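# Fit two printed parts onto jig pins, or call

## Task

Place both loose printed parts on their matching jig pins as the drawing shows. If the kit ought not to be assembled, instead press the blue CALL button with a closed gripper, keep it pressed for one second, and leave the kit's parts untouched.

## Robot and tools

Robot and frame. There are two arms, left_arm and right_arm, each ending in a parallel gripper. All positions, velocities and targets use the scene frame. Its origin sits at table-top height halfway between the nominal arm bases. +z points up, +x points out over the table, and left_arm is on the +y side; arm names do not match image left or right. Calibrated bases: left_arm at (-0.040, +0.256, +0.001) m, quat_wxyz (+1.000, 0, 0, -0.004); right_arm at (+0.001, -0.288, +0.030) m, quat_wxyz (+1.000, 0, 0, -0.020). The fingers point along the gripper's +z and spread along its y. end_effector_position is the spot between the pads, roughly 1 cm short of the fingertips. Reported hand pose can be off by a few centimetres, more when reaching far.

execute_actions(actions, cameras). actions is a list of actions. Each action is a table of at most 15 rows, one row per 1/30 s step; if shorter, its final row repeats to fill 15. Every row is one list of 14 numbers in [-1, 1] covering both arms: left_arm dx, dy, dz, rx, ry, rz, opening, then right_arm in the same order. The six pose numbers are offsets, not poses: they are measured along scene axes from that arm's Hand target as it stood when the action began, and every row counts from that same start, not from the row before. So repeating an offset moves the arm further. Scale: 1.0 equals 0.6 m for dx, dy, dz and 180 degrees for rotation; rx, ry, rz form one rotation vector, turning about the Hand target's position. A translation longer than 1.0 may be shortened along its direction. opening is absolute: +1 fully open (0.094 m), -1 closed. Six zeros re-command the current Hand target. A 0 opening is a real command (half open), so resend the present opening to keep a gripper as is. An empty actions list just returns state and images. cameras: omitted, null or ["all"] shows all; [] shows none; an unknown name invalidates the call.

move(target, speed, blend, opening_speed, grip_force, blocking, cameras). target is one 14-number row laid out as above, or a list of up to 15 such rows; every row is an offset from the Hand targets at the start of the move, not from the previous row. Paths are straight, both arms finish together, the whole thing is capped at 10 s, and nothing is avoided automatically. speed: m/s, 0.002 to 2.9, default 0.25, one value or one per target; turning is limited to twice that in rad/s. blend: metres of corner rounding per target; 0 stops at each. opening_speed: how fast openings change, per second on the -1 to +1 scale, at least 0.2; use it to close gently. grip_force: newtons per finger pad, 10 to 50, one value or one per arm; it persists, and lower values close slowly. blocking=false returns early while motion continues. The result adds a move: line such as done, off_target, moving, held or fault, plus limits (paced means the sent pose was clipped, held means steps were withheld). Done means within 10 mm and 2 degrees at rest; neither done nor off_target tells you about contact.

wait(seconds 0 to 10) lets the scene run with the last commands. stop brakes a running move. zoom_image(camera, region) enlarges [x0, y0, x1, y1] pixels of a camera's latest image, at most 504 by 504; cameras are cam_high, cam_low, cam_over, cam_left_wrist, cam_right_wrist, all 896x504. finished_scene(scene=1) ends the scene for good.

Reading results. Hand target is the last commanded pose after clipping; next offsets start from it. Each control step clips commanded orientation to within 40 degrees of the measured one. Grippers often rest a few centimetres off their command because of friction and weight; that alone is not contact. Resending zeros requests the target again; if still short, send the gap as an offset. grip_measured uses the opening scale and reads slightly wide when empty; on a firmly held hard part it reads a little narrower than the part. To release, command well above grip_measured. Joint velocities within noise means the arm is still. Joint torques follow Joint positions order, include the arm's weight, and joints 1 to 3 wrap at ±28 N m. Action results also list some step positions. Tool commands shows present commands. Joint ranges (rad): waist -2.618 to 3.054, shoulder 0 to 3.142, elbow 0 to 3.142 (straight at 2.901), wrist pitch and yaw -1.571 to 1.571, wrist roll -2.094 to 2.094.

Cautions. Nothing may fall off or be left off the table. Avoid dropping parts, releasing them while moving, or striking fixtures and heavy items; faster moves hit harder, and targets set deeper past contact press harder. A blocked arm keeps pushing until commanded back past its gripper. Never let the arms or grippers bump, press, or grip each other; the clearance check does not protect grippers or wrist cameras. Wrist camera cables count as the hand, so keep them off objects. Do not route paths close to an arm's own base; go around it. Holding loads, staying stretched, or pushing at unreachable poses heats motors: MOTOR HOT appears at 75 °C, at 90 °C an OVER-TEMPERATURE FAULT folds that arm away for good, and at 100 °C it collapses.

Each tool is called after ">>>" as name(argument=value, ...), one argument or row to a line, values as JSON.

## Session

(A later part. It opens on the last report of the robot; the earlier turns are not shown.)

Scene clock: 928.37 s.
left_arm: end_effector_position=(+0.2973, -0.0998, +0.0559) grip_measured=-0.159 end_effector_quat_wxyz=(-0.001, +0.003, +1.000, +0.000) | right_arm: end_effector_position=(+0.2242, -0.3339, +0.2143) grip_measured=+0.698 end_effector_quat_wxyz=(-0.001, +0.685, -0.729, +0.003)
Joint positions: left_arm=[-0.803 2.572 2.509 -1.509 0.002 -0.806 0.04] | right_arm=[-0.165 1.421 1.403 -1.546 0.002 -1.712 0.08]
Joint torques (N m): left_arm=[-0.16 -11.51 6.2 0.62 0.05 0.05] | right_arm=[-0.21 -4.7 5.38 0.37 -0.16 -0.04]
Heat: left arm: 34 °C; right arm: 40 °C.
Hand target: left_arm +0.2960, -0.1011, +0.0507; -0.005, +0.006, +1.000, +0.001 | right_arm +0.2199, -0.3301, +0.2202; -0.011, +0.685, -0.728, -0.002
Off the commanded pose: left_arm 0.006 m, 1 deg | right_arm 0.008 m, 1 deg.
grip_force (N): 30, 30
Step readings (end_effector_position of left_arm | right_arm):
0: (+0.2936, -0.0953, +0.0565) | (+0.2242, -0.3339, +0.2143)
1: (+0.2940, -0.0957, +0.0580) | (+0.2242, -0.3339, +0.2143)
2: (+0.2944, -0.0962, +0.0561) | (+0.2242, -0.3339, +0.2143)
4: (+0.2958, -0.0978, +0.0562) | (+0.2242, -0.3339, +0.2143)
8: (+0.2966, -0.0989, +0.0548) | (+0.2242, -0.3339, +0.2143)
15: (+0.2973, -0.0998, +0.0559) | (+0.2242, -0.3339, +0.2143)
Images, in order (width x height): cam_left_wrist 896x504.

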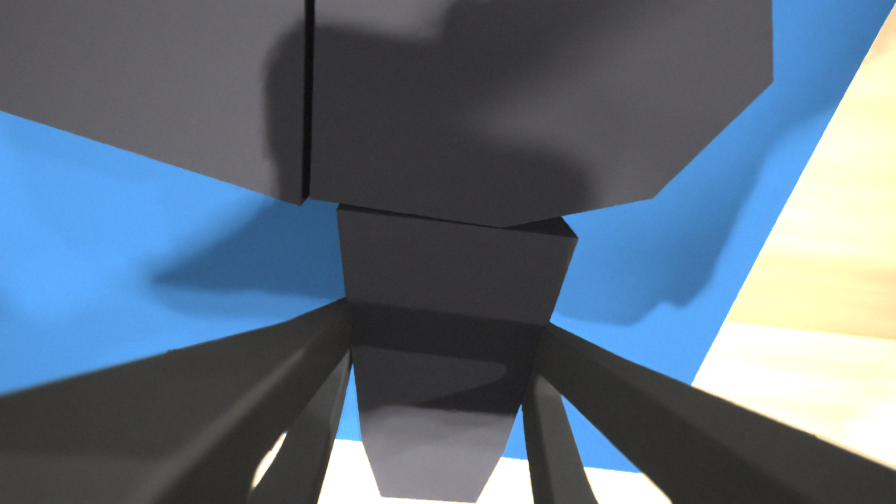

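>>> execute_actions(
  actions=[
    [[0.0005,-0.0005,0.020,0,0,0,-0.5,0,0,0,0,0,0,0.7],[0.0005,-0.0005,-0.020,0,0,0,-0.5,0,0,0,0,0,0,0.7],[0.0005,-0.0005,0.018,0,0,0,-0.5,0,0,0,0,0,0,0.7],[0.0005,-0.0005,-0.021,0,0,0,-0.5,0,0,0,0,0,0,0.7],[0.001,-0.001,0.014,0,0,0,-0.5,0,0,0,0,0,0,0.7],[0.001,-0.001,-0.022,0,0,0,-0.5,0,0,0,0,0,0,0.7],[0.001,-0.001,0.010,0,0,0,-0.5,0,0,0,0,0,0,0.7],[0.001,-0.001,-0.022,0,0,0,-0.5,0,0,0,0,0,0,0.7],[0.001,-0.001,0.005,0,0,0,-0.5,0,0,0,0,0,0,0.7],[0.001,-0.001,-0.021,0,0,0,-0.5,0,0,0,0,0,0,0.7],[0.001,-0.001,0.000,0,0,0,-0.5,0,0,0,0,0,0,0.7],[0.001,-0.001,-0.018,0,0,0,-0.5,0,0,0,0,0,0,0.7],[0.001,-0.001,-0.005,0,0,0,-0.5,0,0,0,0,0,0,0.7],[0.001,-0.001,-0.014,0,0,0,-0.5,0,0,0,0,0,0,0.7],[0.001,-0.001,-0.010,0,0,0,-0.5,0,0,0,0,0,0,0.7]],
  ],
  cameras=["cam_left_wrist"],
)

>>> zoom_image(
  camera="cam_left_wrist",
  region=[290, 130, 590, 300],
)

Scene clock: 947.77 s.
left_arm: end_effector_position=(+0.2980, -0.1010, +0.0546) grip_measured=-0.159 end_effector_quat_wxyz=(+0.001, +0.003, +1.000, -0.003) | right_arm: end_effector_position=(+0.2242, -0.3339, +0.2143) grip_measured=+0.698 end_effector_quat_wxyz=(-0.001, +0.685, -0.729, +0.003)
Joint positions: left_arm=[-0.803 2.569 2.497 -1.494 0.004 -0.806 0.04] | right_arm=[-0.165 1.421 1.403 -1.546 0.002 -1.712 0.08]
Joint torques (N m): left_arm=[-0.16 -11.3 5.18 0.74 0.05 0.05] | right_arm=[-0.35 -4.64 5.31 0.36 -0.22 -0.07]
Heat: left arm: 35 °C; right arm: 40 °C.
Hand target: left_arm +0.2966, -0.1018, +0.0447; -0.005, +0.006, +1.000, +0.001 | right_arm +0.2199, -0.3301, +0.2202; -0.011, +0.685, -0.728, -0.002
Off the commanded pose: left_arm 0.010 m, 1 deg | right_arm 0.008 m, 1 deg.
grip_force (N): 30, 30
Step readings (end_effector_position of left_arm | right_arm):
0: (+0.2973, -0.0998, +0.0559) | (+0.2242, -0.3339, +0.2143)
1: (+0.2975, -0.1001, +0.0579) | (+0.2242, -0.3339, +0.2143)
2: (+0.2973, -0.0998, +0.0555) | (+0.2242, -0.3339, +0.2143)
4: (+0.2974, -0.1000, +0.0550) | (+0.2242, -0.3339, +0.2143)
8: (+0.2976, -0.1005, +0.0542) | (+0.2242, -0.3339, +0.2143)
15: (+0.2980, -0.1010, +0.0546) | (+0.2242, -0.3339, +0.2143)
Images, in order (width x height): cam_left_wrist 896x504.

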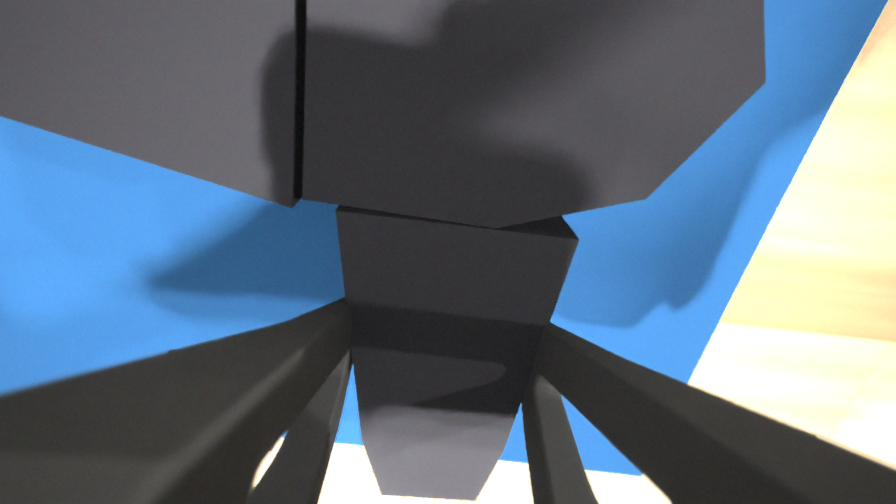

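Scaled by 1.680 from the camera's 896x504 image, which has a finer 1280x720 frame.

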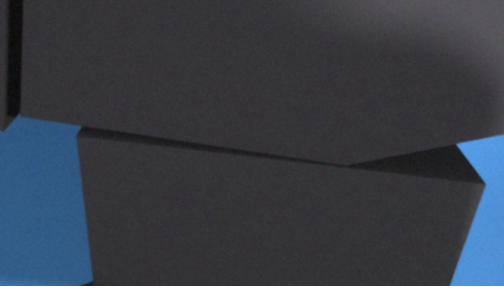

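>>> execute_actions(
  actions=[
    [[0.008,0.0130,0.020,0,0,0,-0.5,0,0,0,0,0,0,0.7],[0.008,0.0130,-0.020,0,0,0,-0.5,0,0,0,0,0,0,0.7],[-0.010,-0.0050,0.018,0,0,0,-0.5,0,0,0,0,0,0,0.7],[-0.010,-0.0050,-0.018,0,0,0,-0.5,0,0,0,0,0,0,0.7],[0.007,0.0120,0.016,0,0,0,-0.5,0,0,0,0,0,0,0.7],[0.007,0.0120,-0.016,0,0,0,-0.5,0,0,0,0,0,0,0.7],[-0.008,-0.0030,0.014,0,0,0,-0.5,0,0,0,0,0,0,0.7],[-0.008,-0.0030,-0.014,0,0,0,-0.5,0,0,0,0,0,0,0.7],[0.004,0.0100,0.011,0,0,0,-0.5,0,0,0,0,0,0,0.7],[0.004,0.0100,-0.011,0,0,0,-0.5,0,0,0,0,0,0,0.7],[-0.005,0.0000,0.008,0,0,0,-0.5,0,0,0,0,0,0,0.7],[-0.005,0.0000,-0.008,0,0,0,-0.5,0,0,0,0,0,0,0.7],[0.000,0.0055,0.005,0,0,0,-0.5,0,0,0,0,0,0,0.7],[-0.002,0.0037,-0.003,0,0,0,-0.5,0,0,0,0,0,0,0.7],[-0.0017,0.0037,0.000,0,0,0,-0.5,0,0,0,0,0,0,0.7]],
  ],
  cameras=["cam_left_wrist"],
)

>>> zoom_image(
  camera="cam_left_wrist",
  region=[290, 130, 590, 300],
)

Scene clock: 957.80 s.
left_arm: end_effector_position=(+0.2991, -0.1016, +0.0545) grip_measured=-0.159 end_effector_quat_wxyz=(+0.005, +0.005, +1.000, -0.008) | right_arm: end_effector_position=(+0.2242, -0.3339, +0.2143) grip_measured=+0.698 end_effector_quat_wxyz=(-0.001, +0.685, -0.729, +0.003)
Joint positions: left_arm=[-0.802 2.55 2.461 -1.464 0.005 -0.801 0.04] | right_arm=[-0.165 1.421 1.403 -1.546 0.002 -1.712 0.08]
Joint torques (N m): left_arm=[-0.12 -11.32 5.18 0.64 0.03 0.02] | right_arm=[-0.35 -4.85 5.33 0.34 -0.22 -0.06]
Heat: left arm: 37 °C; right arm: 40 °C.
Hand target: left_arm +0.2956, -0.0996, +0.0447; -0.005, +0.006, +1.000, +0.001 | right_arm +0.2199, -0.3301, +0.2202; -0.011, +0.685, -0.728, -0.002
Off the commanded pose: left_arm 0.011 m, 2 deg | right_arm 0.008 m, 1 deg.
grip_force (N): 30, 30
Step readings (end_effector_position of left_arm | right_arm):
0: (+0.2980, -0.1010, +0.0546) | (+0.2242, -0.3339, +0.2143)
1: (+0.2987, -0.1003, +0.0552) | (+0.2242, -0.3339, +0.2143)
2: (+0.2989, -0.0994, +0.0531) | (+0.2242, -0.3339, +0.2143)
4: (+0.2974, -0.1015, +0.0539) | (+0.2242, -0.3339, +0.2143)
8: (+0.2974, -0.1026, +0.0539) | (+0.2242, -0.3339, +0.2143)
15: (+0.2991, -0.1016, +0.0545) | (+0.2242, -0.3339, +0.2143)
Images, in order (width x height): cam_left_wrist 896x504.

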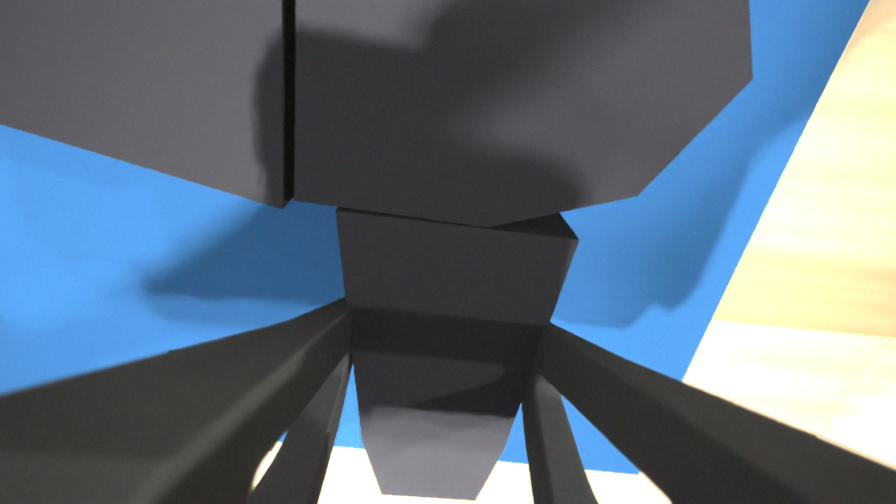

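Scaled by 1.680 from the camera's 896x504 image, which has a finer 1280x720 frame.

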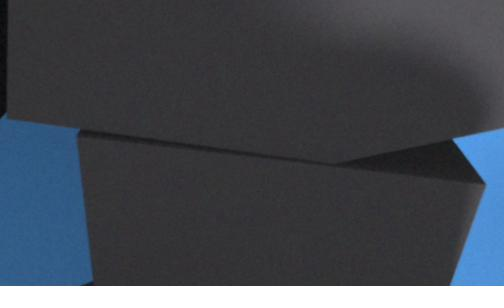

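>>> execute_actions(
  actions=[
    [[0.0,0.0,0.010,0,0,0,-0.5,0,0,0,0,0,0,0.7],[0.0,0.0,0.035,0,0,0,-0.5,0,0,0,0,0,0,0.7],[0.0,0.0,0.000,0,0,0,-0.5,0,0,0,0,0,0,0.7],[0.0,0.0,0.042,0,0,0,-0.5,0,0,0,0,0,0,0.7],[0.0,0.0,0.004,0,0,0,-0.5,0,0,0,0,0,0,0.7],[0.0,0.0,0.040,0,0,0,-0.5,0,0,0,0,0,0,0.7],[0.0,0.0,0.004,0,0,0,-0.5,0,0,0,0,0,0,0.7],[0.0,0.0,0.038,0,0,0,-0.5,0,0,0,0,0,0,0.7],[0.0,0.0,0.006,0,0,0,-0.5,0,0,0,0,0,0,0.7],[0.0,0.0,0.034,0,0,0,-0.5,0,0,0,0,0,0,0.7],[0.0,0.0,0.010,0,0,0,-0.5,0,0,0,0,0,0,0.7],[0.0,0.0,0.028,0,0,0,-0.5,0,0,0,0,0,0,0.7],[0.0,0.0,0.015,0,0,0,-0.5,0,0,0,0,0,0,0.7],[0.0,0.0,0.023,0,0,0,-0.5,0,0,0,0,0,0,0.7],[0.0,0.0,0.02,0,0,0,-0.5,0,0,0,0,0,0,0.7]],
  ],
  cameras=["cam_left_wrist"],
)

>>> zoom_image(
  camera="cam_left_wrist",
  region=[290, 130, 590, 300],
)

Scene clock: 965.17 s.
left_arm: end_effector_position=(+0.2977, -0.1003, +0.0640) grip_measured=-0.159 end_effector_quat_wxyz=(+0.003, +0.005, +1.000, -0.007) | right_arm: end_effector_position=(+0.2242, -0.3339, +0.2143) grip_measured=+0.698 end_effector_quat_wxyz=(-0.001, +0.685, -0.729, +0.003)
Joint positions: left_arm=[-0.802 2.558 2.516 -1.515 0.005 -0.801 0.04] | right_arm=[-0.165 1.421 1.403 -1.546 0.002 -1.712 0.08]
Joint torques (N m): left_arm=[-0.13 -10.82 6.8 0.52 0.02 0.02] | right_arm=[-0.46 -4.75 5.38 0.33 -0.22 -0.06]
Heat: left arm: 36 °C; right arm: 40 °C.
Hand target: left_arm +0.2955, -0.0995, +0.0566; -0.005, +0.006, +1.000, +0.001 | right_arm +0.2199, -0.3301, +0.2202; -0.011, +0.685, -0.728, -0.002
Off the commanded pose: left_arm 0.008 m, 1 deg | right_arm 0.008 m, 1 deg.
grip_force (N): 30, 30
Step readings (end_effector_position of left_arm | right_arm):
0: (+0.2991, -0.1016, +0.0545) | (+0.2242, -0.3339, +0.2143)
1: (+0.2991, -0.1016, +0.0552) | (+0.2242, -0.3339, +0.2143)
2: (+0.2993, -0.1019, +0.0583) | (+0.2242, -0.3339, +0.2143)
4: (+0.2992, -0.1019, +0.0606) | (+0.2242, -0.3339, +0.2143)
8: (+0.2992, -0.1019, +0.0648) | (+0.2242, -0.3339, +0.2143)
15: (+0.2977, -0.1003, +0.0640) | (+0.2242, -0.3339, +0.2143)
Images, in order (width x height): cam_left_wrist 896x504.

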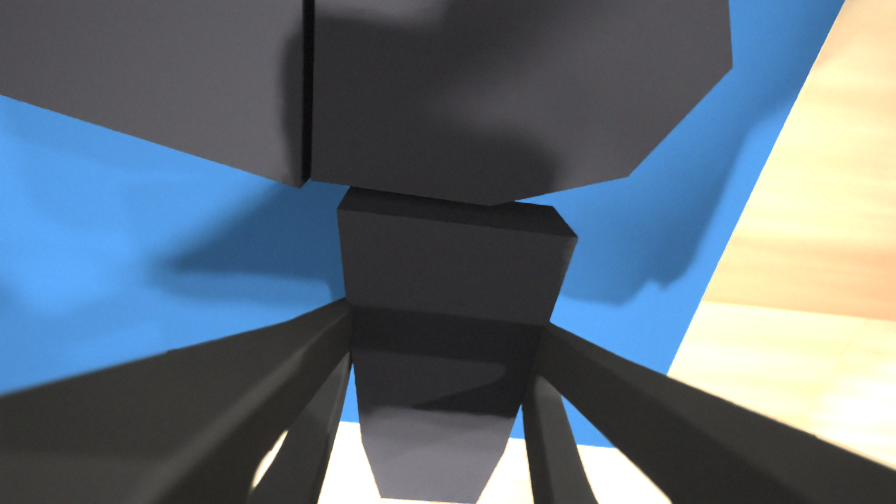

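Scaled by 1.680 from the camera's 896x504 image, which has a finer 1280x720 frame.

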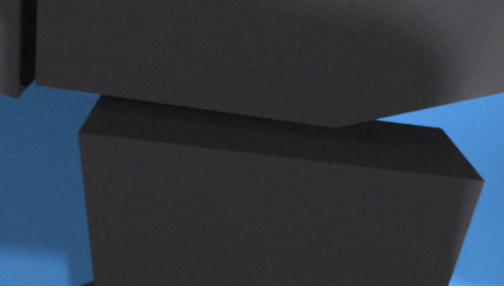

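>>> zoom_image(
  camera="cam_left_wrist",
  region=[260, 130, 380, 220],
)

>>> execute_actions(
  actions=[],
  cameras=["cam_over", "cam_low", "cam_right_wrist"],
)

>>> zoom_image(
  camera="cam_over",
  region=[360, 270, 660, 440],
)

>>> zoom_image(
  camera="cam_low",
  region=[320, 270, 440, 340],
)

Scaled by 4.200 from the camera's 896x504 image, which has a finer 1280x720 frame.

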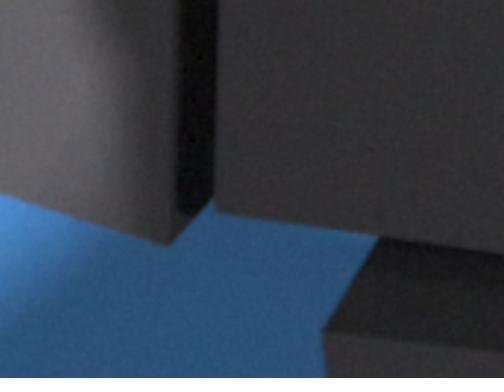

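Scene clock: 984.53 s.
left_arm: end_effector_position=(+0.2977, -0.1003, +0.0640) grip_measured=-0.159 end_effector_quat_wxyz=(+0.003, +0.005, +1.000, -0.007) | right_arm: end_effector_position=(+0.2242, -0.3339, +0.2143) grip_measured=+0.698 end_effector_quat_wxyz=(-0.001, +0.685, -0.729, +0.003)
Joint positions: left_arm=[-0.802 2.558 2.516 -1.515 0.005 -0.801 0.04] | right_arm=[-0.165 1.421 1.403 -1.546 0.002 -1.712 0.08]
Joint velocities: within noise
Joint torques (N m): left_arm=[-0.1 -10.81 6.84 0.51 0.02 0.01] | right_arm=[-0.31 -4.82 5.27 0.31 -0.23 -0.04]
Heat: left arm: 37 °C; right arm: 40 °C.
Hand target: left_arm +0.2955, -0.0995, +0.0566; -0.005, +0.006, +1.000, +0.001 | right_arm +0.2199, -0.3301, +0.2202; -0.011, +0.685, -0.728, -0.002
Tool commands: left_gripper/opening=-0.5 right_gripper/opening=+0.7
Off the commanded pose: left_arm 0.008 m, 1 deg | right_arm 0.008 m, 1 deg.
grip_force (N): 30, 30
Images, in order (width x height): cam_low 896x504, cam_over 896x504, cam_right_wrist 896x504.

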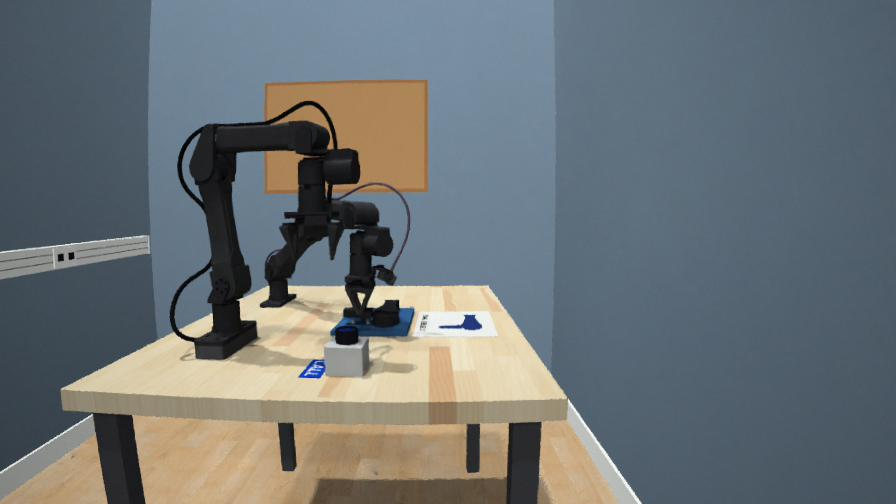

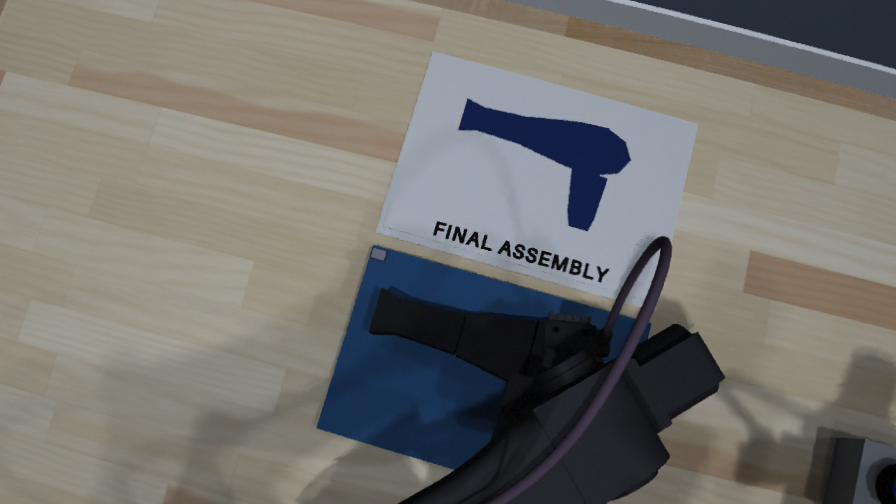

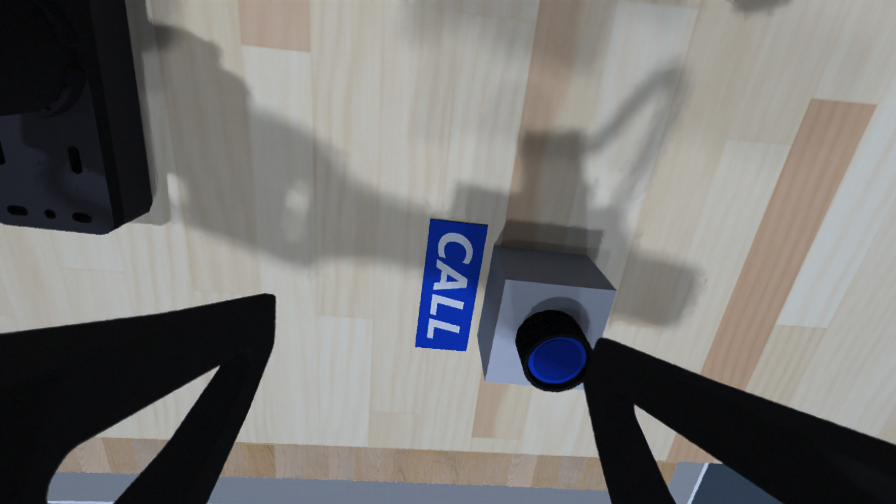

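Scaled by 1.680 from the camera's 896x504 image, which has a finer 1280x720 frame.

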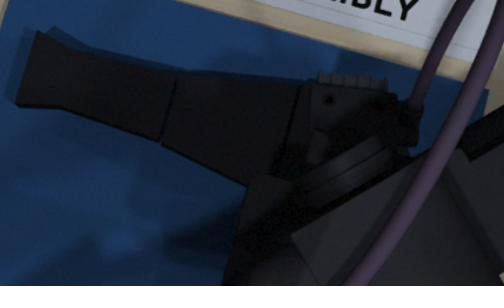

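Scaled by 4.200 from the camera's 896x504 image, which has a finer 1280x720 frame.

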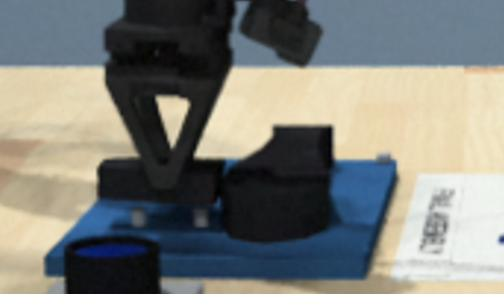

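>>> execute_actions(
  actions=[
    [[0.0037,0.005,0.030,0,0,0,-0.5,0,0,0,0,0,0,0.7],[0.0037,0.005,-0.005,0,0,0,-0.5,0,0,0,0,0,0,0.7],[0.0037,0.005,0.038,0,0,0,-0.5,0,0,0,0,0,0,0.7],[0.0037,0.005,0.004,0,0,0,-0.5,0,0,0,0,0,0,0.7],[0.0037,0.005,0.044,0,0,0,-0.5,0,0,0,0,0,0,0.7],[0.0037,0.005,0.012,0,0,0,-0.5,0,0,0,0,0,0,0.7],[0.0037,0.005,0.047,0,0,0,-0.5,0,0,0,0,0,0,0.7],[0.0037,0.005,0.016,0,0,0,-0.5,0,0,0,0,0,0,0.7],[0.0037,0.005,0.044,0,0,0,-0.5,0,0,0,0,0,0,0.7],[0.0037,0.005,0.018,0,0,0,-0.5,0,0,0,0,0,0,0.7],[0.0037,0.005,0.040,0,0,0,-0.5,0,0,0,0,0,0,0.7],[0.0037,0.005,0.022,0,0,0,-0.5,0,0,0,0,0,0,0.7],[0.0037,0.005,0.035,0,0,0,-0.5,0,0,0,0,0,0,0.7],[0.0037,0.005,0.026,0,0,0,-0.5,0,0,0,0,0,0,0.7],[0.0037,0.005,0.030,0,0,0,-0.5,0,0,0,0,0,0,0.7]],
    [[0.0242,0.0230,0.010,0,0,0,-0.5,0,0,0,0,0,0,0.7],[0.0242,0.0230,-0.010,0,0,0,-0.5,0,0,0,0,0,0,0.7],[-0.0230,-0.0220,0.010,0,0,0,-0.5,0,0,0,0,0,0,0.7],[-0.0230,-0.0220,-0.010,0,0,0,-0.5,0,0,0,0,0,0,0.7],[0.0205,0.0195,0.009,0,0,0,-0.5,0,0,0,0,0,0,0.7],[0.0205,0.0195,-0.009,0,0,0,-0.5,0,0,0,0,0,0,0.7],[-0.0180,-0.0172,0.008,0,0,0,-0.5,0,0,0,0,0,0,0.7],[-0.0180,-0.0172,-0.008,0,0,0,-0.5,0,0,0,0,0,0,0.7],[0.0150,0.0143,0.007,0,0,0,-0.5,0,0,0,0,0,0,0.7],[0.0150,0.0143,-0.007,0,0,0,-0.5,0,0,0,0,0,0,0.7],[-0.0110,-0.0105,0.005,0,0,0,-0.5,0,0,0,0,0,0,0.7],[-0.0110,-0.0105,-0.005,0,0,0,-0.5,0,0,0,0,0,0,0.7],[0.0060,0.0057,0.003,0,0,0,-0.5,0,0,0,0,0,0,0.7],[-0.0020,-0.0019,-0.002,0,0,0,-0.5,0,0,0,0,0,0,0.7],[0,0,0,0,0,0,-0.5,0,0,0,0,0,0,0.7]],
  ],
  cameras=["cam_left_wrist"],
)

>>> zoom_image(
  camera="cam_left_wrist",
  region=[290, 110, 590, 280],
)

Scene clock: 1014.40 s.
left_arm: end_effector_position=(+0.2981, -0.0968, +0.0768) grip_measured=-0.159 end_effector_quat_wxyz=(+0.003, +0.005, +1.000, -0.008) | right_arm: end_effector_position=(+0.2242, -0.3339, +0.2143) grip_measured=+0.698 end_effector_quat_wxyz=(-0.001, +0.685, -0.729, +0.003)
Joint positions: left_arm=[-0.795 2.56 2.571 -1.566 0.008 -0.794 0.04] | right_arm=[-0.165 1.421 1.403 -1.546 0.002 -1.712 0.08]
Joint torques (N m): left_arm=[0.03 -11.03 7.83 0.45 -0.01 0.03] | right_arm=[-0.38 -4.83 5.45 0.32 -0.25 -0.03]
Heat: left arm: 37 °C; right arm: 40 °C.
Hand target: left_arm +0.2979, -0.0964, +0.0746; -0.005, +0.006, +1.000, +0.001 | right_arm +0.2199, -0.3301, +0.2202; -0.011, +0.685, -0.728, -0.002
Off the commanded pose: left_arm 0.002 m, 1 deg | right_arm 0.008 m, 1 deg.
joint sent to its limit (left arm) — joint 4 (wrist pitch), lower limit. The joint targets still meet the commanded pose.
grip_force (N): 30, 30
Step readings (end_effector_position of left_arm | right_arm):
0: (+0.2977, -0.1003, +0.0640) | (+0.2242, -0.3339, +0.2143)
1: (+0.2977, -0.1003, +0.0661) | (+0.2242, -0.3339, +0.2143)
2: (+0.2973, -0.0998, +0.0654) | (+0.2242, -0.3339, +0.2143)
4: (+0.2977, -0.1003, +0.0689) | (+0.2242, -0.3339, +0.2143)
8: (+0.2978, -0.1005, +0.0736) | (+0.2242, -0.3339, +0.2143)
15: (+0.2970, -0.0995, +0.0769) | (+0.2242, -0.3339, +0.2143)
16: (+0.2978, -0.0984, +0.0769) | (+0.2242, -0.3339, +0.2143)
17: (+0.2984, -0.0976, +0.0769) | (+0.2242, -0.3339, +0.2143)
19: (+0.2978, -0.0980, +0.0768) | (+0.2242, -0.3339, +0.2143)
23: (+0.2977, -0.0976, +0.0768) | (+0.2242, -0.3339, +0.2143)
30: (+0.2982, -0.0967, +0.0768) | (+0.2242, -0.3339, +0.2143)
Images, in order (width x height): cam_left_wrist 896x504.

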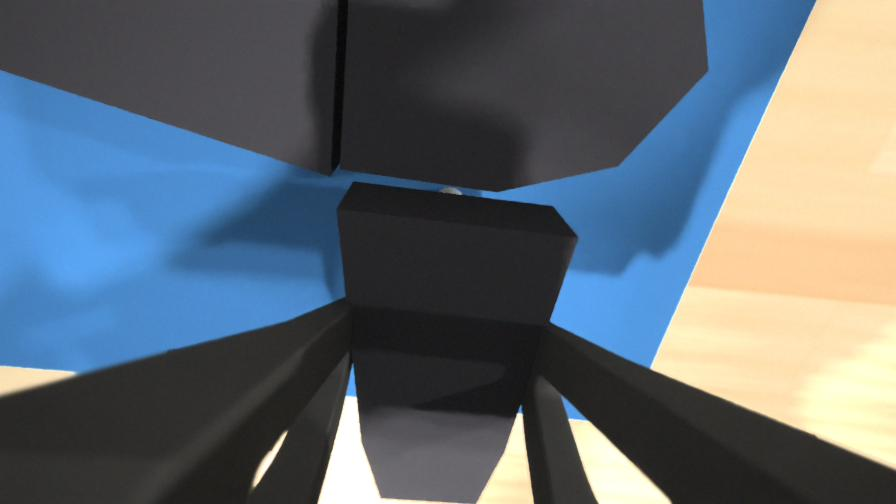

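Scaled by 1.680 from the camera's 896x504 image, which has a finer 1280x720 frame.

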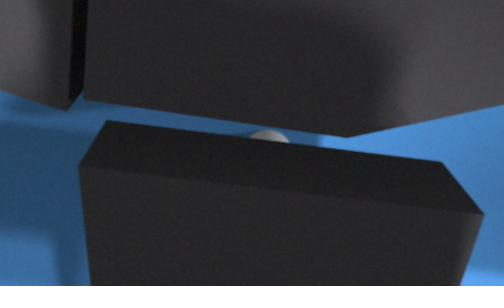

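>>> zoom_image(
  camera="cam_left_wrist",
  region=[400, 150, 500, 220],
)

Scaled by 5.040 from the camera's 896x504 image, which has a finer 1280x720 frame.

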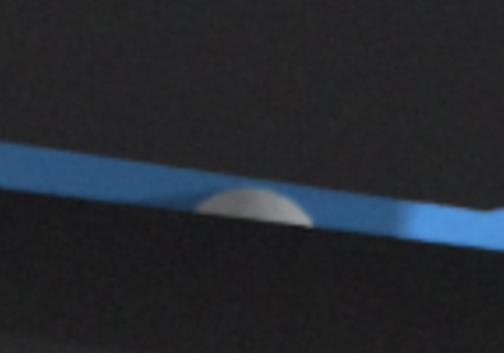

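>>> execute_actions(
  actions=[
    [[0.0,0.0013,0.018,0,0,0,-0.5,0,0,0,0,0,0,0.7],[0.0,0.0013,-0.023,0,0,0,-0.5,0,0,0,0,0,0,0.7],[0.0,0.0013,0.015,0,0,0,-0.5,0,0,0,0,0,0,0.7],[0.0,0.0013,-0.028,0,0,0,-0.5,0,0,0,0,0,0,0.7],[0.0,0.0013,0.010,0,0,0,-0.5,0,0,0,0,0,0,0.7],[0.0,0.0013,-0.032,0,0,0,-0.5,0,0,0,0,0,0,0.7],[0.0,0.0013,0.004,0,0,0,-0.5,0,0,0,0,0,0,0.7],[0.0,0.0013,-0.036,0,0,0,-0.5,0,0,0,0,0,0,0.7],[0.0,0.0013,-0.003,0,0,0,-0.5,0,0,0,0,0,0,0.7],[0.0,0.0013,-0.039,0,0,0,-0.5,0,0,0,0,0,0,0.7],[0.0,0.0013,-0.011,0,0,0,-0.5,0,0,0,0,0,0,0.7],[0.0,0.0013,-0.039,0,0,0,-0.5,0,0,0,0,0,0,0.7],[0.0,0.0013,-0.017,0,0,0,-0.5,0,0,0,0,0,0,0.7],[0.0,0.0013,-0.034,0,0,0,-0.5,0,0,0,0,0,0,0.7],[0.0,0.0013,-0.026,0,0,0,-0.5,0,0,0,0,0,0,0.7]],
    [[0.0190,0.0180,0.012,0,0,0,-0.5,0,0,0,0,0,0,0.7],[0.0190,0.0180,-0.012,0,0,0,-0.5,0,0,0,0,0,0,0.7],[-0.0190,-0.0180,0.012,0,0,0,-0.5,0,0,0,0,0,0,0.7],[-0.0190,-0.0180,-0.012,0,0,0,-0.5,0,0,0,0,0,0,0.7],[0.0170,0.0160,0.010,0,0,0,-0.5,0,0,0,0,0,0,0.7],[0.0170,0.0160,-0.010,0,0,0,-0.5,0,0,0,0,0,0,0.7],[-0.0150,-0.0142,0.009,0,0,0,-0.5,0,0,0,0,0,0,0.7],[-0.0150,-0.0142,-0.009,0,0,0,-0.5,0,0,0,0,0,0,0.7],[0.0120,0.0114,0.007,0,0,0,-0.5,0,0,0,0,0,0,0.7],[0.0120,0.0114,-0.007,0,0,0,-0.5,0,0,0,0,0,0,0.7],[-0.0090,-0.0086,0.005,0,0,0,-0.5,0,0,0,0,0,0,0.7],[-0.0090,-0.0086,-0.005,0,0,0,-0.5,0,0,0,0,0,0,0.7],[0.0050,0.0047,0.003,0,0,0,-0.5,0,0,0,0,0,0,0.7],[-0.0020,-0.0019,-0.002,0,0,0,-0.5,0,0,0,0,0,0,0.7],[0,0,0,0,0,0,-0.5,0,0,0,0,0,0,0.7]],
  ],
  cameras=["cam_left_wrist"],
)

>>> zoom_image(
  camera="cam_left_wrist",
  region=[290, 110, 590, 280],
)

Scene clock: 1037.70 s.
left_arm: end_effector_position=(+0.2972, -0.0956, +0.0608) grip_measured=-0.159 end_effector_quat_wxyz=(-0.005, +0.006, +1.000, -0.001) | right_arm: end_effector_position=(+0.2242, -0.3339, +0.2143) grip_measured=+0.698 end_effector_quat_wxyz=(-0.001, +0.685, -0.729, +0.003)
Joint positions: left_arm=[-0.795 2.563 2.511 -1.525 0.009 -0.792 0.04] | right_arm=[-0.165 1.421 1.403 -1.546 0.002 -1.712 0.08]
Joint torques (N m): left_arm=[0.05 -11.58 6.93 0.53 -0.02 0.01] | right_arm=[-0.44 -4.64 5.5 0.31 -0.24 0.01]
Heat: left arm: 35 °C; right arm: 40 °C.
Hand target: left_arm +0.2978, -0.0958, +0.0589; -0.005, +0.006, +1.000, +0.001 | right_arm +0.2199, -0.3301, +0.2202; -0.011, +0.685, -0.728, -0.002
Off the commanded pose: left_arm 0.002 m, 0 deg | right_arm 0.008 m, 1 deg.
grip_force (N): 30, 30
Step readings (end_effector_position of left_arm | right_arm):
0: (+0.2981, -0.0968, +0.0768) | (+0.2242, -0.3339, +0.2143)
1: (+0.2981, -0.0968, +0.0768) | (+0.2242, -0.3339, +0.2143)
2: (+0.2980, -0.0967, +0.0758) | (+0.2242, -0.3339, +0.2143)
4: (+0.2975, -0.0962, +0.0733) | (+0.2242, -0.3339, +0.2143)
8: (+0.2959, -0.0946, +0.0677) | (+0.2242, -0.3339, +0.2143)
15: (+0.2960, -0.0946, +0.0620) | (+0.2242, -0.3339, +0.2143)
16: (+0.2969, -0.0938, +0.0625) | (+0.2242, -0.3339, +0.2143)
17: (+0.2973, -0.0932, +0.0614) | (+0.2242, -0.3339, +0.2143)
19: (+0.2967, -0.0950, +0.0612) | (+0.2242, -0.3339, +0.2143)
23: (+0.2966, -0.0956, +0.0608) | (+0.2242, -0.3339, +0.2143)
30: (+0.2972, -0.0956, +0.0608) | (+0.2242, -0.3339, +0.2143)
Images, in order (width x height): cam_left_wrist 896x504.

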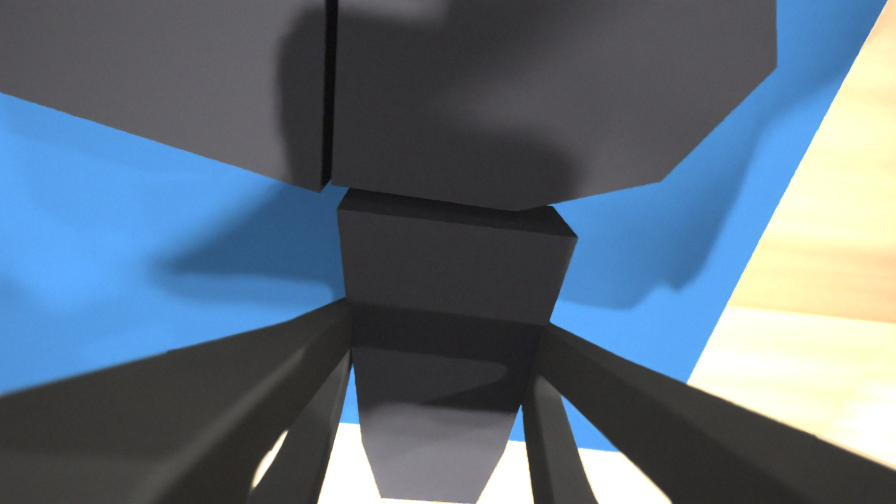

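Scaled by 1.680 from the camera's 896x504 image, which has a finer 1280x720 frame.

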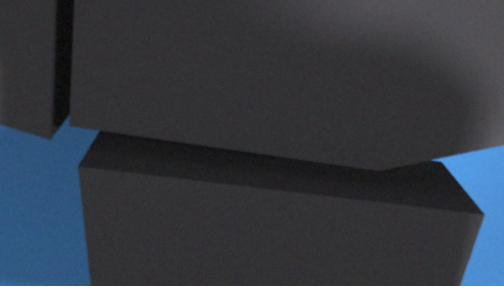

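>>> execute_actions(
  actions=[
    [[0.0007,-0.0007,0.018,0,0,0,-0.5,0,0,0,0,0,0,0.7],[0.0007,-0.0007,-0.021,0,0,0,-0.5,0,0,0,0,0,0,0.7],[0.0007,-0.0007,0.016,0,0,0,-0.5,0,0,0,0,0,0,0.7],[0.0007,-0.0007,-0.024,0,0,0,-0.5,0,0,0,0,0,0,0.7],[0.0007,-0.0007,0.012,0,0,0,-0.5,0,0,0,0,0,0,0.7],[0.0007,-0.0007,-0.026,0,0,0,-0.5,0,0,0,0,0,0,0.7],[0.0007,-0.0007,0.007,0,0,0,-0.5,0,0,0,0,0,0,0.7],[0.0007,-0.0007,-0.028,0,0,0,-0.5,0,0,0,0,0,0,0.7],[0.0007,-0.0007,0.001,0,0,0,-0.5,0,0,0,0,0,0,0.7],[0.0007,-0.0007,-0.028,0,0,0,-0.5,0,0,0,0,0,0,0.7],[0.0007,-0.0007,-0.005,0,0,0,-0.5,0,0,0,0,0,0,0.7],[0.0007,-0.0007,-0.026,0,0,0,-0.5,0,0,0,0,0,0,0.7],[0.0007,-0.0007,-0.010,0,0,0,-0.5,0,0,0,0,0,0,0.7],[0.0007,-0.0007,-0.021,0,0,0,-0.5,0,0,0,0,0,0,0.7],[0.0007,-0.0007,-0.017,0,0,0,-0.5,0,0,0,0,0,0,0.7]],
  ],
  cameras=["cam_left_wrist"],
)

>>> zoom_image(
  camera="cam_left_wrist",
  region=[290, 110, 590, 280],
)

Scene clock: 1049.53 s.
left_arm: end_effector_position=(+0.2966, -0.0967, +0.0520) grip_measured=-0.159 end_effector_quat_wxyz=(-0.008, +0.006, +1.000, -0.001) | right_arm: end_effector_position=(+0.2242, -0.3339, +0.2143) grip_measured=+0.698 end_effector_quat_wxyz=(-0.001, +0.685, -0.729, +0.003)
Joint positions: left_arm=[-0.795 2.561 2.472 -1.491 0.013 -0.792 0.04] | right_arm=[-0.165 1.421 1.403 -1.546 0.002 -1.712 0.08]
Joint torques (N m): left_arm=[0.05 -12.04 5.56 0.68 -0.06 0.01] | right_arm=[-0.47 -4.78 5.27 0.34 -0.17 -0.05]
Heat: left arm: 38 °C; right arm: 40 °C.
Hand target: left_arm +0.2982, -0.0961, +0.0487; -0.005, +0.006, +1.000, +0.001 | right_arm +0.2199, -0.3301, +0.2202; -0.011, +0.685, -0.728, -0.002
Off the commanded pose: left_arm 0.004 m, 0 deg | right_arm 0.008 m, 1 deg.
grip_force (N): 30, 30
Step readings (end_effector_position of left_arm | right_arm):
0: (+0.2972, -0.0956, +0.0608) | (+0.2242, -0.3339, +0.2143)
1: (+0.2973, -0.0958, +0.0628) | (+0.2242, -0.3339, +0.2143)
2: (+0.2972, -0.0956, +0.0610) | (+0.2242, -0.3339, +0.2143)
4: (+0.2977, -0.0961, +0.0613) | (+0.2242, -0.3339, +0.2143)
8: (+0.2970, -0.0955, +0.0571) | (+0.2242, -0.3339, +0.2143)
15: (+0.2968, -0.0968, +0.0530) | (+0.2242, -0.3339, +0.2143)
Images, in order (width x height): cam_left_wrist 896x504.

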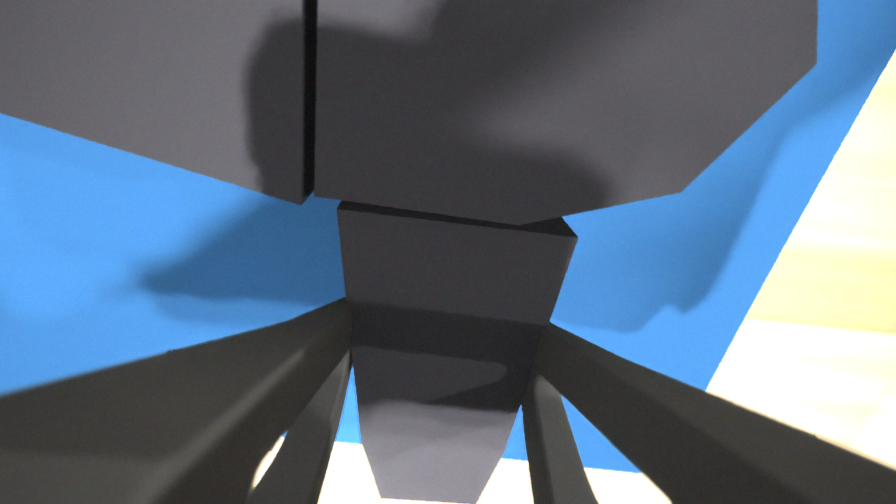

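Scaled by 1.680 from the camera's 896x504 image, which has a finer 1280x720 frame.

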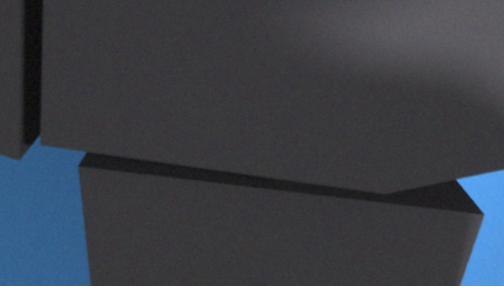

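>>> execute_actions(
  actions=[
    [[0.0,0.0,0.018,0,0,0,-0.5,0,0,0,0,0,0,0.7],[0.0,0.0,-0.020,0,0,0,-0.5,0,0,0,0,0,0,0.7],[0.0,0.0,0.016,0,0,0,-0.5,0,0,0,0,0,0,0.7],[0.0,0.0,-0.023,0,0,0,-0.5,0,0,0,0,0,0,0.7],[0.0,0.0,0.012,0,0,0,-0.5,0,0,0,0,0,0,0.7],[0.0,0.0,-0.025,0,0,0,-0.5,0,0,0,0,0,0,0.7],[0.0,0.0,0.007,0,0,0,-0.5,0,0,0,0,0,0,0.7],[0.0,0.0,-0.026,0,0,0,-0.5,0,0,0,0,0,0,0.7],[0.0,0.0,0.001,0,0,0,-0.5,0,0,0,0,0,0,0.7],[0.0,0.0,-0.024,0,0,0,-0.5,0,0,0,0,0,0,0.7],[0.0,0.0,-0.004,0,0,0,-0.5,0,0,0,0,0,0,0.7],[0.0,0.0,-0.020,0,0,0,-0.5,0,0,0,0,0,0,0.7],[0.0,0.0,-0.008,0,0,0,-0.5,0,0,0,0,0,0,0.7],[0.0,0.0,-0.015,0,0,0,-0.5,0,0,0,0,0,0,0.7],[0.0,0.0,-0.012,0,0,0,-0.5,0,0,0,0,0,0,0.7]],
  ],
  cameras=["cam_left_wrist", "cam_low"],
)

>>> zoom_image(
  camera="cam_left_wrist",
  region=[290, 110, 590, 280],
)

>>> zoom_image(
  camera="cam_low",
  region=[320, 270, 440, 340],
)

Scene clock: 1059.27 s.
left_arm: end_effector_position=(+0.2961, -0.0968, +0.0437) grip_measured=-0.159 end_effector_quat_wxyz=(-0.010, +0.006, +1.000, -0.001) | right_arm: end_effector_position=(+0.2242, -0.3339, +0.2143) grip_measured=+0.698 end_effector_quat_wxyz=(-0.001, +0.685, -0.729, +0.003)
Joint positions: left_arm=[-0.795 2.555 2.427 -1.456 0.016 -0.792 0.04] | right_arm=[-0.165 1.421 1.403 -1.546 0.002 -1.712 0.08]
Joint torques (N m): left_arm=[0.06 -12.15 5.72 0.67 -0.07 0.02] | right_arm=[-0.53 -4.83 5.24 0.32 -0.2 -0.03]
Heat: left arm: 37 °C; right arm: 40 °C.
Hand target: left_arm +0.2982, -0.0961, +0.0416; -0.005, +0.006, +1.000, +0.001 | right_arm +0.2199, -0.3301, +0.2202; -0.011, +0.685, -0.728, -0.002
Off the commanded pose: left_arm 0.003 m, 1 deg | right_arm 0.008 m, 1 deg.
grip_force (N): 30, 30
Step readings (end_effector_position of left_arm | right_arm):
0: (+0.2966, -0.0967, +0.0520) | (+0.2242, -0.3339, +0.2143)
1: (+0.2967, -0.0968, +0.0532) | (+0.2242, -0.3339, +0.2143)
2: (+0.2965, -0.0965, +0.0510) | (+0.2242, -0.3339, +0.2143)
4: (+0.2962, -0.0963, +0.0490) | (+0.2242, -0.3339, +0.2143)
8: (+0.2959, -0.0965, +0.0443) | (+0.2242, -0.3339, +0.2143)
15: (+0.2961, -0.0968, +0.0437) | (+0.2242, -0.3339, +0.2143)
Images, in order (width x height): cam_low 896x504, cam_left_wrist 896x504.

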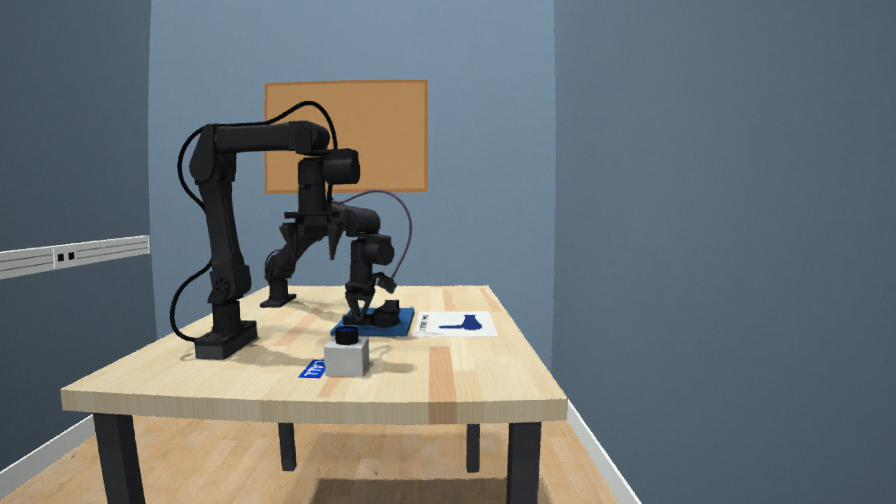

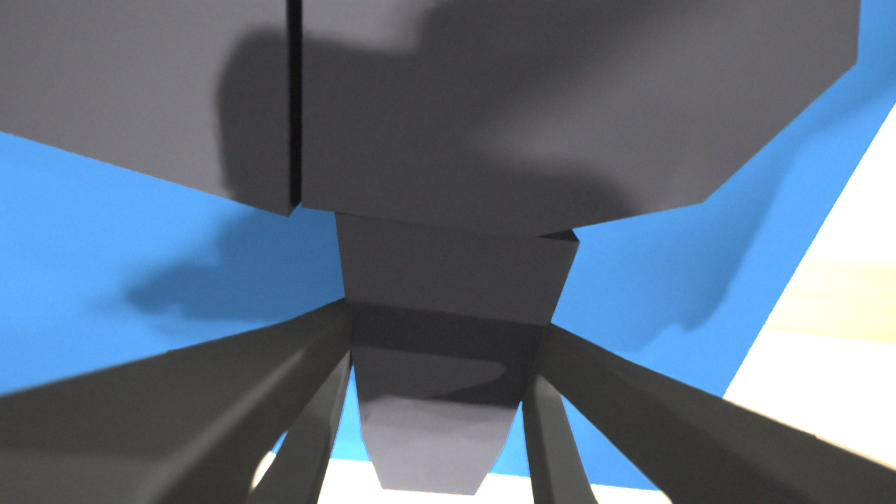

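Scaled by 1.680 from the camera's 896x504 image, which has a finer 1280x720 frame.

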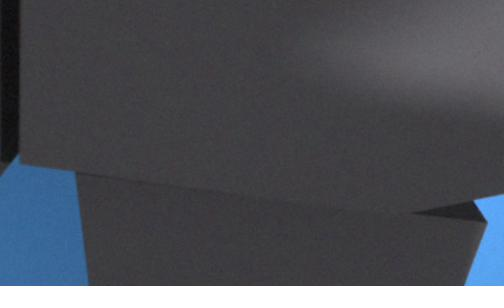

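Scaled by 4.200 from the camera's 896x504 image, which has a finer 1280x720 frame.

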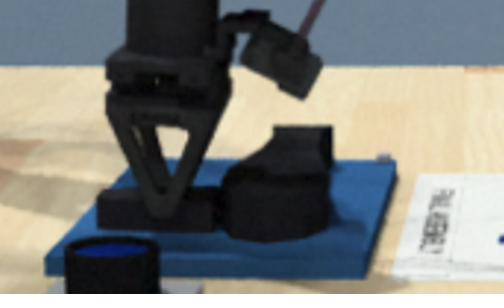

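>>> execute_actions(
  actions=[
    [[0.0,0.0,0.012,0,0,0,-0.5,0,0,0,0,0,0,0.7],[0.0,0.0,-0.018,0,0,0,-0.5,0,0,0,0,0,0,0.7],[0.0,0.0,0.010,0,0,0,-0.5,0,0,0,0,0,0,0.7],[0.0,0.0,-0.019,0,0,0,-0.5,0,0,0,0,0,0,0.7],[0.0,0.0,0.007,0,0,0,-0.5,0,0,0,0,0,0,0.7],[0.0,0.0,-0.019,0,0,0,-0.5,0,0,0,0,0,0,0.7],[0.0,0.0,0.003,0,0,0,-0.5,0,0,0,0,0,0,0.7],[0.0,0.0,-0.018,0,0,0,-0.5,0,0,0,0,0,0,0.7],[0.0,0.0,-0.001,0,0,0,-0.5,0,0,0,0,0,0,0.7],[0.0,0.0,-0.017,0,0,0,-0.5,0,0,0,0,0,0,0.7],[0.0,0.0,-0.004,0,0,0,-0.5,0,0,0,0,0,0,0.7],[0.0,0.0,-0.014,0,0,0,-0.5,0,0,0,0,0,0,0.7],[0.0,0.0,-0.006,0,0,0,-0.5,0,0,0,0,0,0,0.7],[0.0,0.0,-0.011,0,0,0,-0.5,0,0,0,0,0,0,0.7],[0.0,0.0,-0.008,0,0,0,-0.5,0,0,0,0,0,0,0.7]],
  ],
  cameras=["cam_left_wrist", "cam_low"],
)

>>> zoom_image(
  camera="cam_low",
  region=[320, 270, 440, 340],
)

Scene clock: 1065.17 s.
left_arm: end_effector_position=(+0.2962, -0.0969, +0.0432) grip_measured=-0.159 end_effector_quat_wxyz=(-0.008, +0.006, +1.000, -0.003) | right_arm: end_effector_position=(+0.2242, -0.3339, +0.2143) grip_measured=+0.698 end_effector_quat_wxyz=(-0.001, +0.685, -0.729, +0.003)
Joint positions: left_arm=[-0.795 2.546 2.41 -1.442 0.016 -0.792 0.04] | right_arm=[-0.165 1.421 1.403 -1.546 0.002 -1.712 0.08]
Joint torques (N m): left_arm=[0.06 -11.78 5.15 0.77 -0.08 0.02] | right_arm=[-0.21 -4.83 5.39 0.38 -0.2 -0.02]
Heat: left arm: 36 °C; right arm: 40 °C.
Hand target: left_arm +0.2983, -0.0961, +0.0368; -0.005, +0.006, +1.000, +0.001 | right_arm +0.2199, -0.3301, +0.2202; -0.011, +0.685, -0.728, -0.002
Off the commanded pose: left_arm 0.007 m, 1 deg | right_arm 0.008 m, 1 deg.
grip_force (N): 30, 30
Step readings (end_effector_position of left_arm | right_arm):
0: (+0.2961, -0.0968, +0.0437) | (+0.2242, -0.3339, +0.2143)
1: (+0.2963, -0.0970, +0.0448) | (+0.2242, -0.3339, +0.2143)
2: (+0.2961, -0.0968, +0.0437) | (+0.2242, -0.3339, +0.2143)
4: (+0.2961, -0.0969, +0.0435) | (+0.2242, -0.3339, +0.2143)
8: (+0.2961, -0.0968, +0.0430) | (+0.2242, -0.3339, +0.2143)
15: (+0.2962, -0.0969, +0.0432) | (+0.2242, -0.3339, +0.2143)
Images, in order (width x height): cam_low 896x504, cam_left_wrist 896x504.

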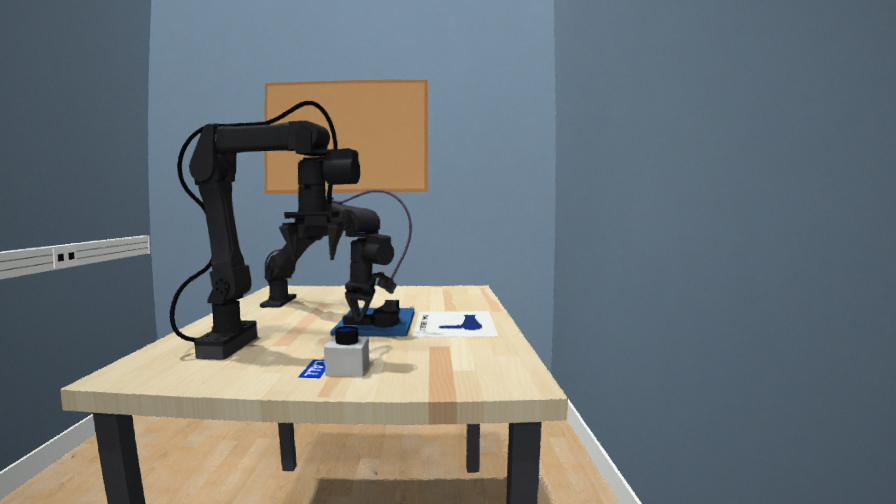

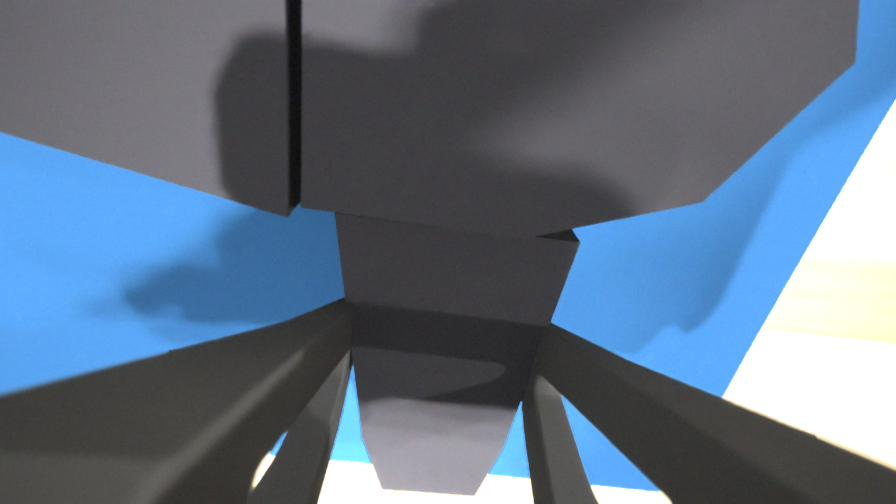

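Scaled by 4.200 from the camera's 896x504 image, which has a finer 1280x720 frame.

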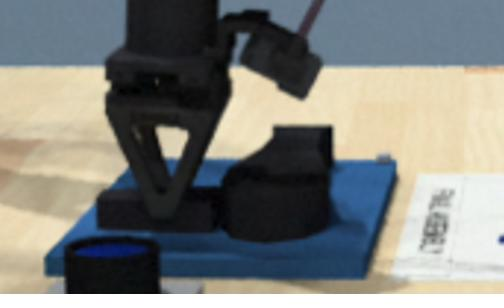

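>>> move(
  target=[-0.0035, -0.0013, 0.0107, 0, 0, 0, 0.25, 0, 0, 0, 0, 0, 0, 0.7],
  speed=0.02,
  opening_speed=0.3,
  cameras=["cam_left_wrist", "cam_low"],
)

>>> zoom_image(
  camera="cam_low",
  region=[320, 270, 440, 340],
)

Scene clock: 1073.23 s.
left_arm: end_effector_position=(+0.2961, -0.0968, +0.0436) grip_measured=+0.247 end_effector_quat_wxyz=(-0.009, +0.006, +1.000, -0.003) | right_arm: end_effector_position=(+0.2242, -0.3339, +0.2143) grip_measured=+0.698 end_effector_quat_wxyz=(-0.001, +0.685, -0.729, +0.003)
Joint positions: left_arm=[-0.795 2.546 2.411 -1.444 0.016 -0.792 0.059] | right_arm=[-0.165 1.421 1.403 -1.546 0.002 -1.712 0.08]
Joint torques (N m): left_arm=[-0.25 -12.01 6.48 0.54 -0.08 -0.02] | right_arm=[-0.38 -4.7 5.26 0.33 -0.21 -0.04]
Heat: left arm: 38 °C; right arm: 40 °C.
Hand target: left_arm +0.2962, -0.0969, +0.0432; -0.005, +0.006, +1.000, +0.001 | right_arm +0.2199, -0.3301, +0.2202; -0.011, +0.685, -0.728, -0.002
Off the commanded pose: left_arm 0.000 m, 1 deg | right_arm 0.008 m, 1 deg.
grip_force (N): 30, 30
move: done
Images, in order (width x height): cam_low 896x504, cam_left_wrist 896x504.

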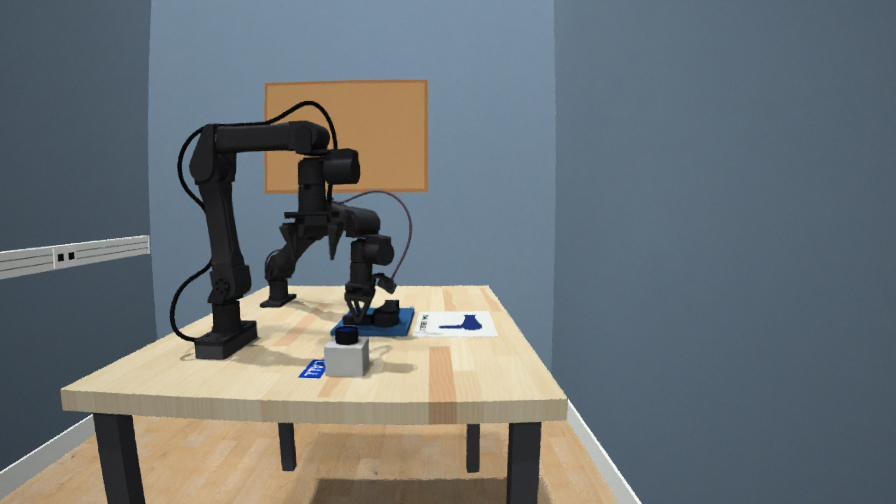

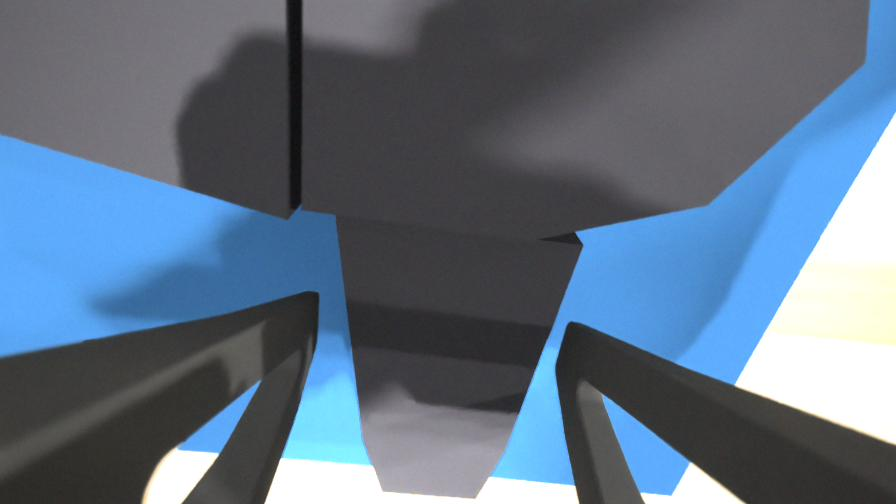

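Scaled by 4.200 from the camera's 896x504 image, which has a finer 1280x720 frame.

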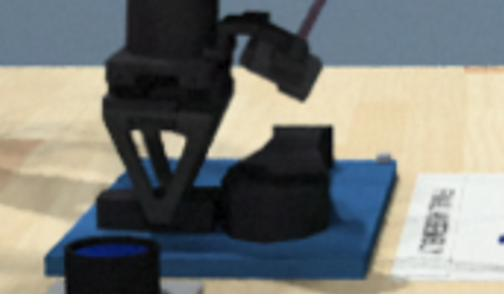

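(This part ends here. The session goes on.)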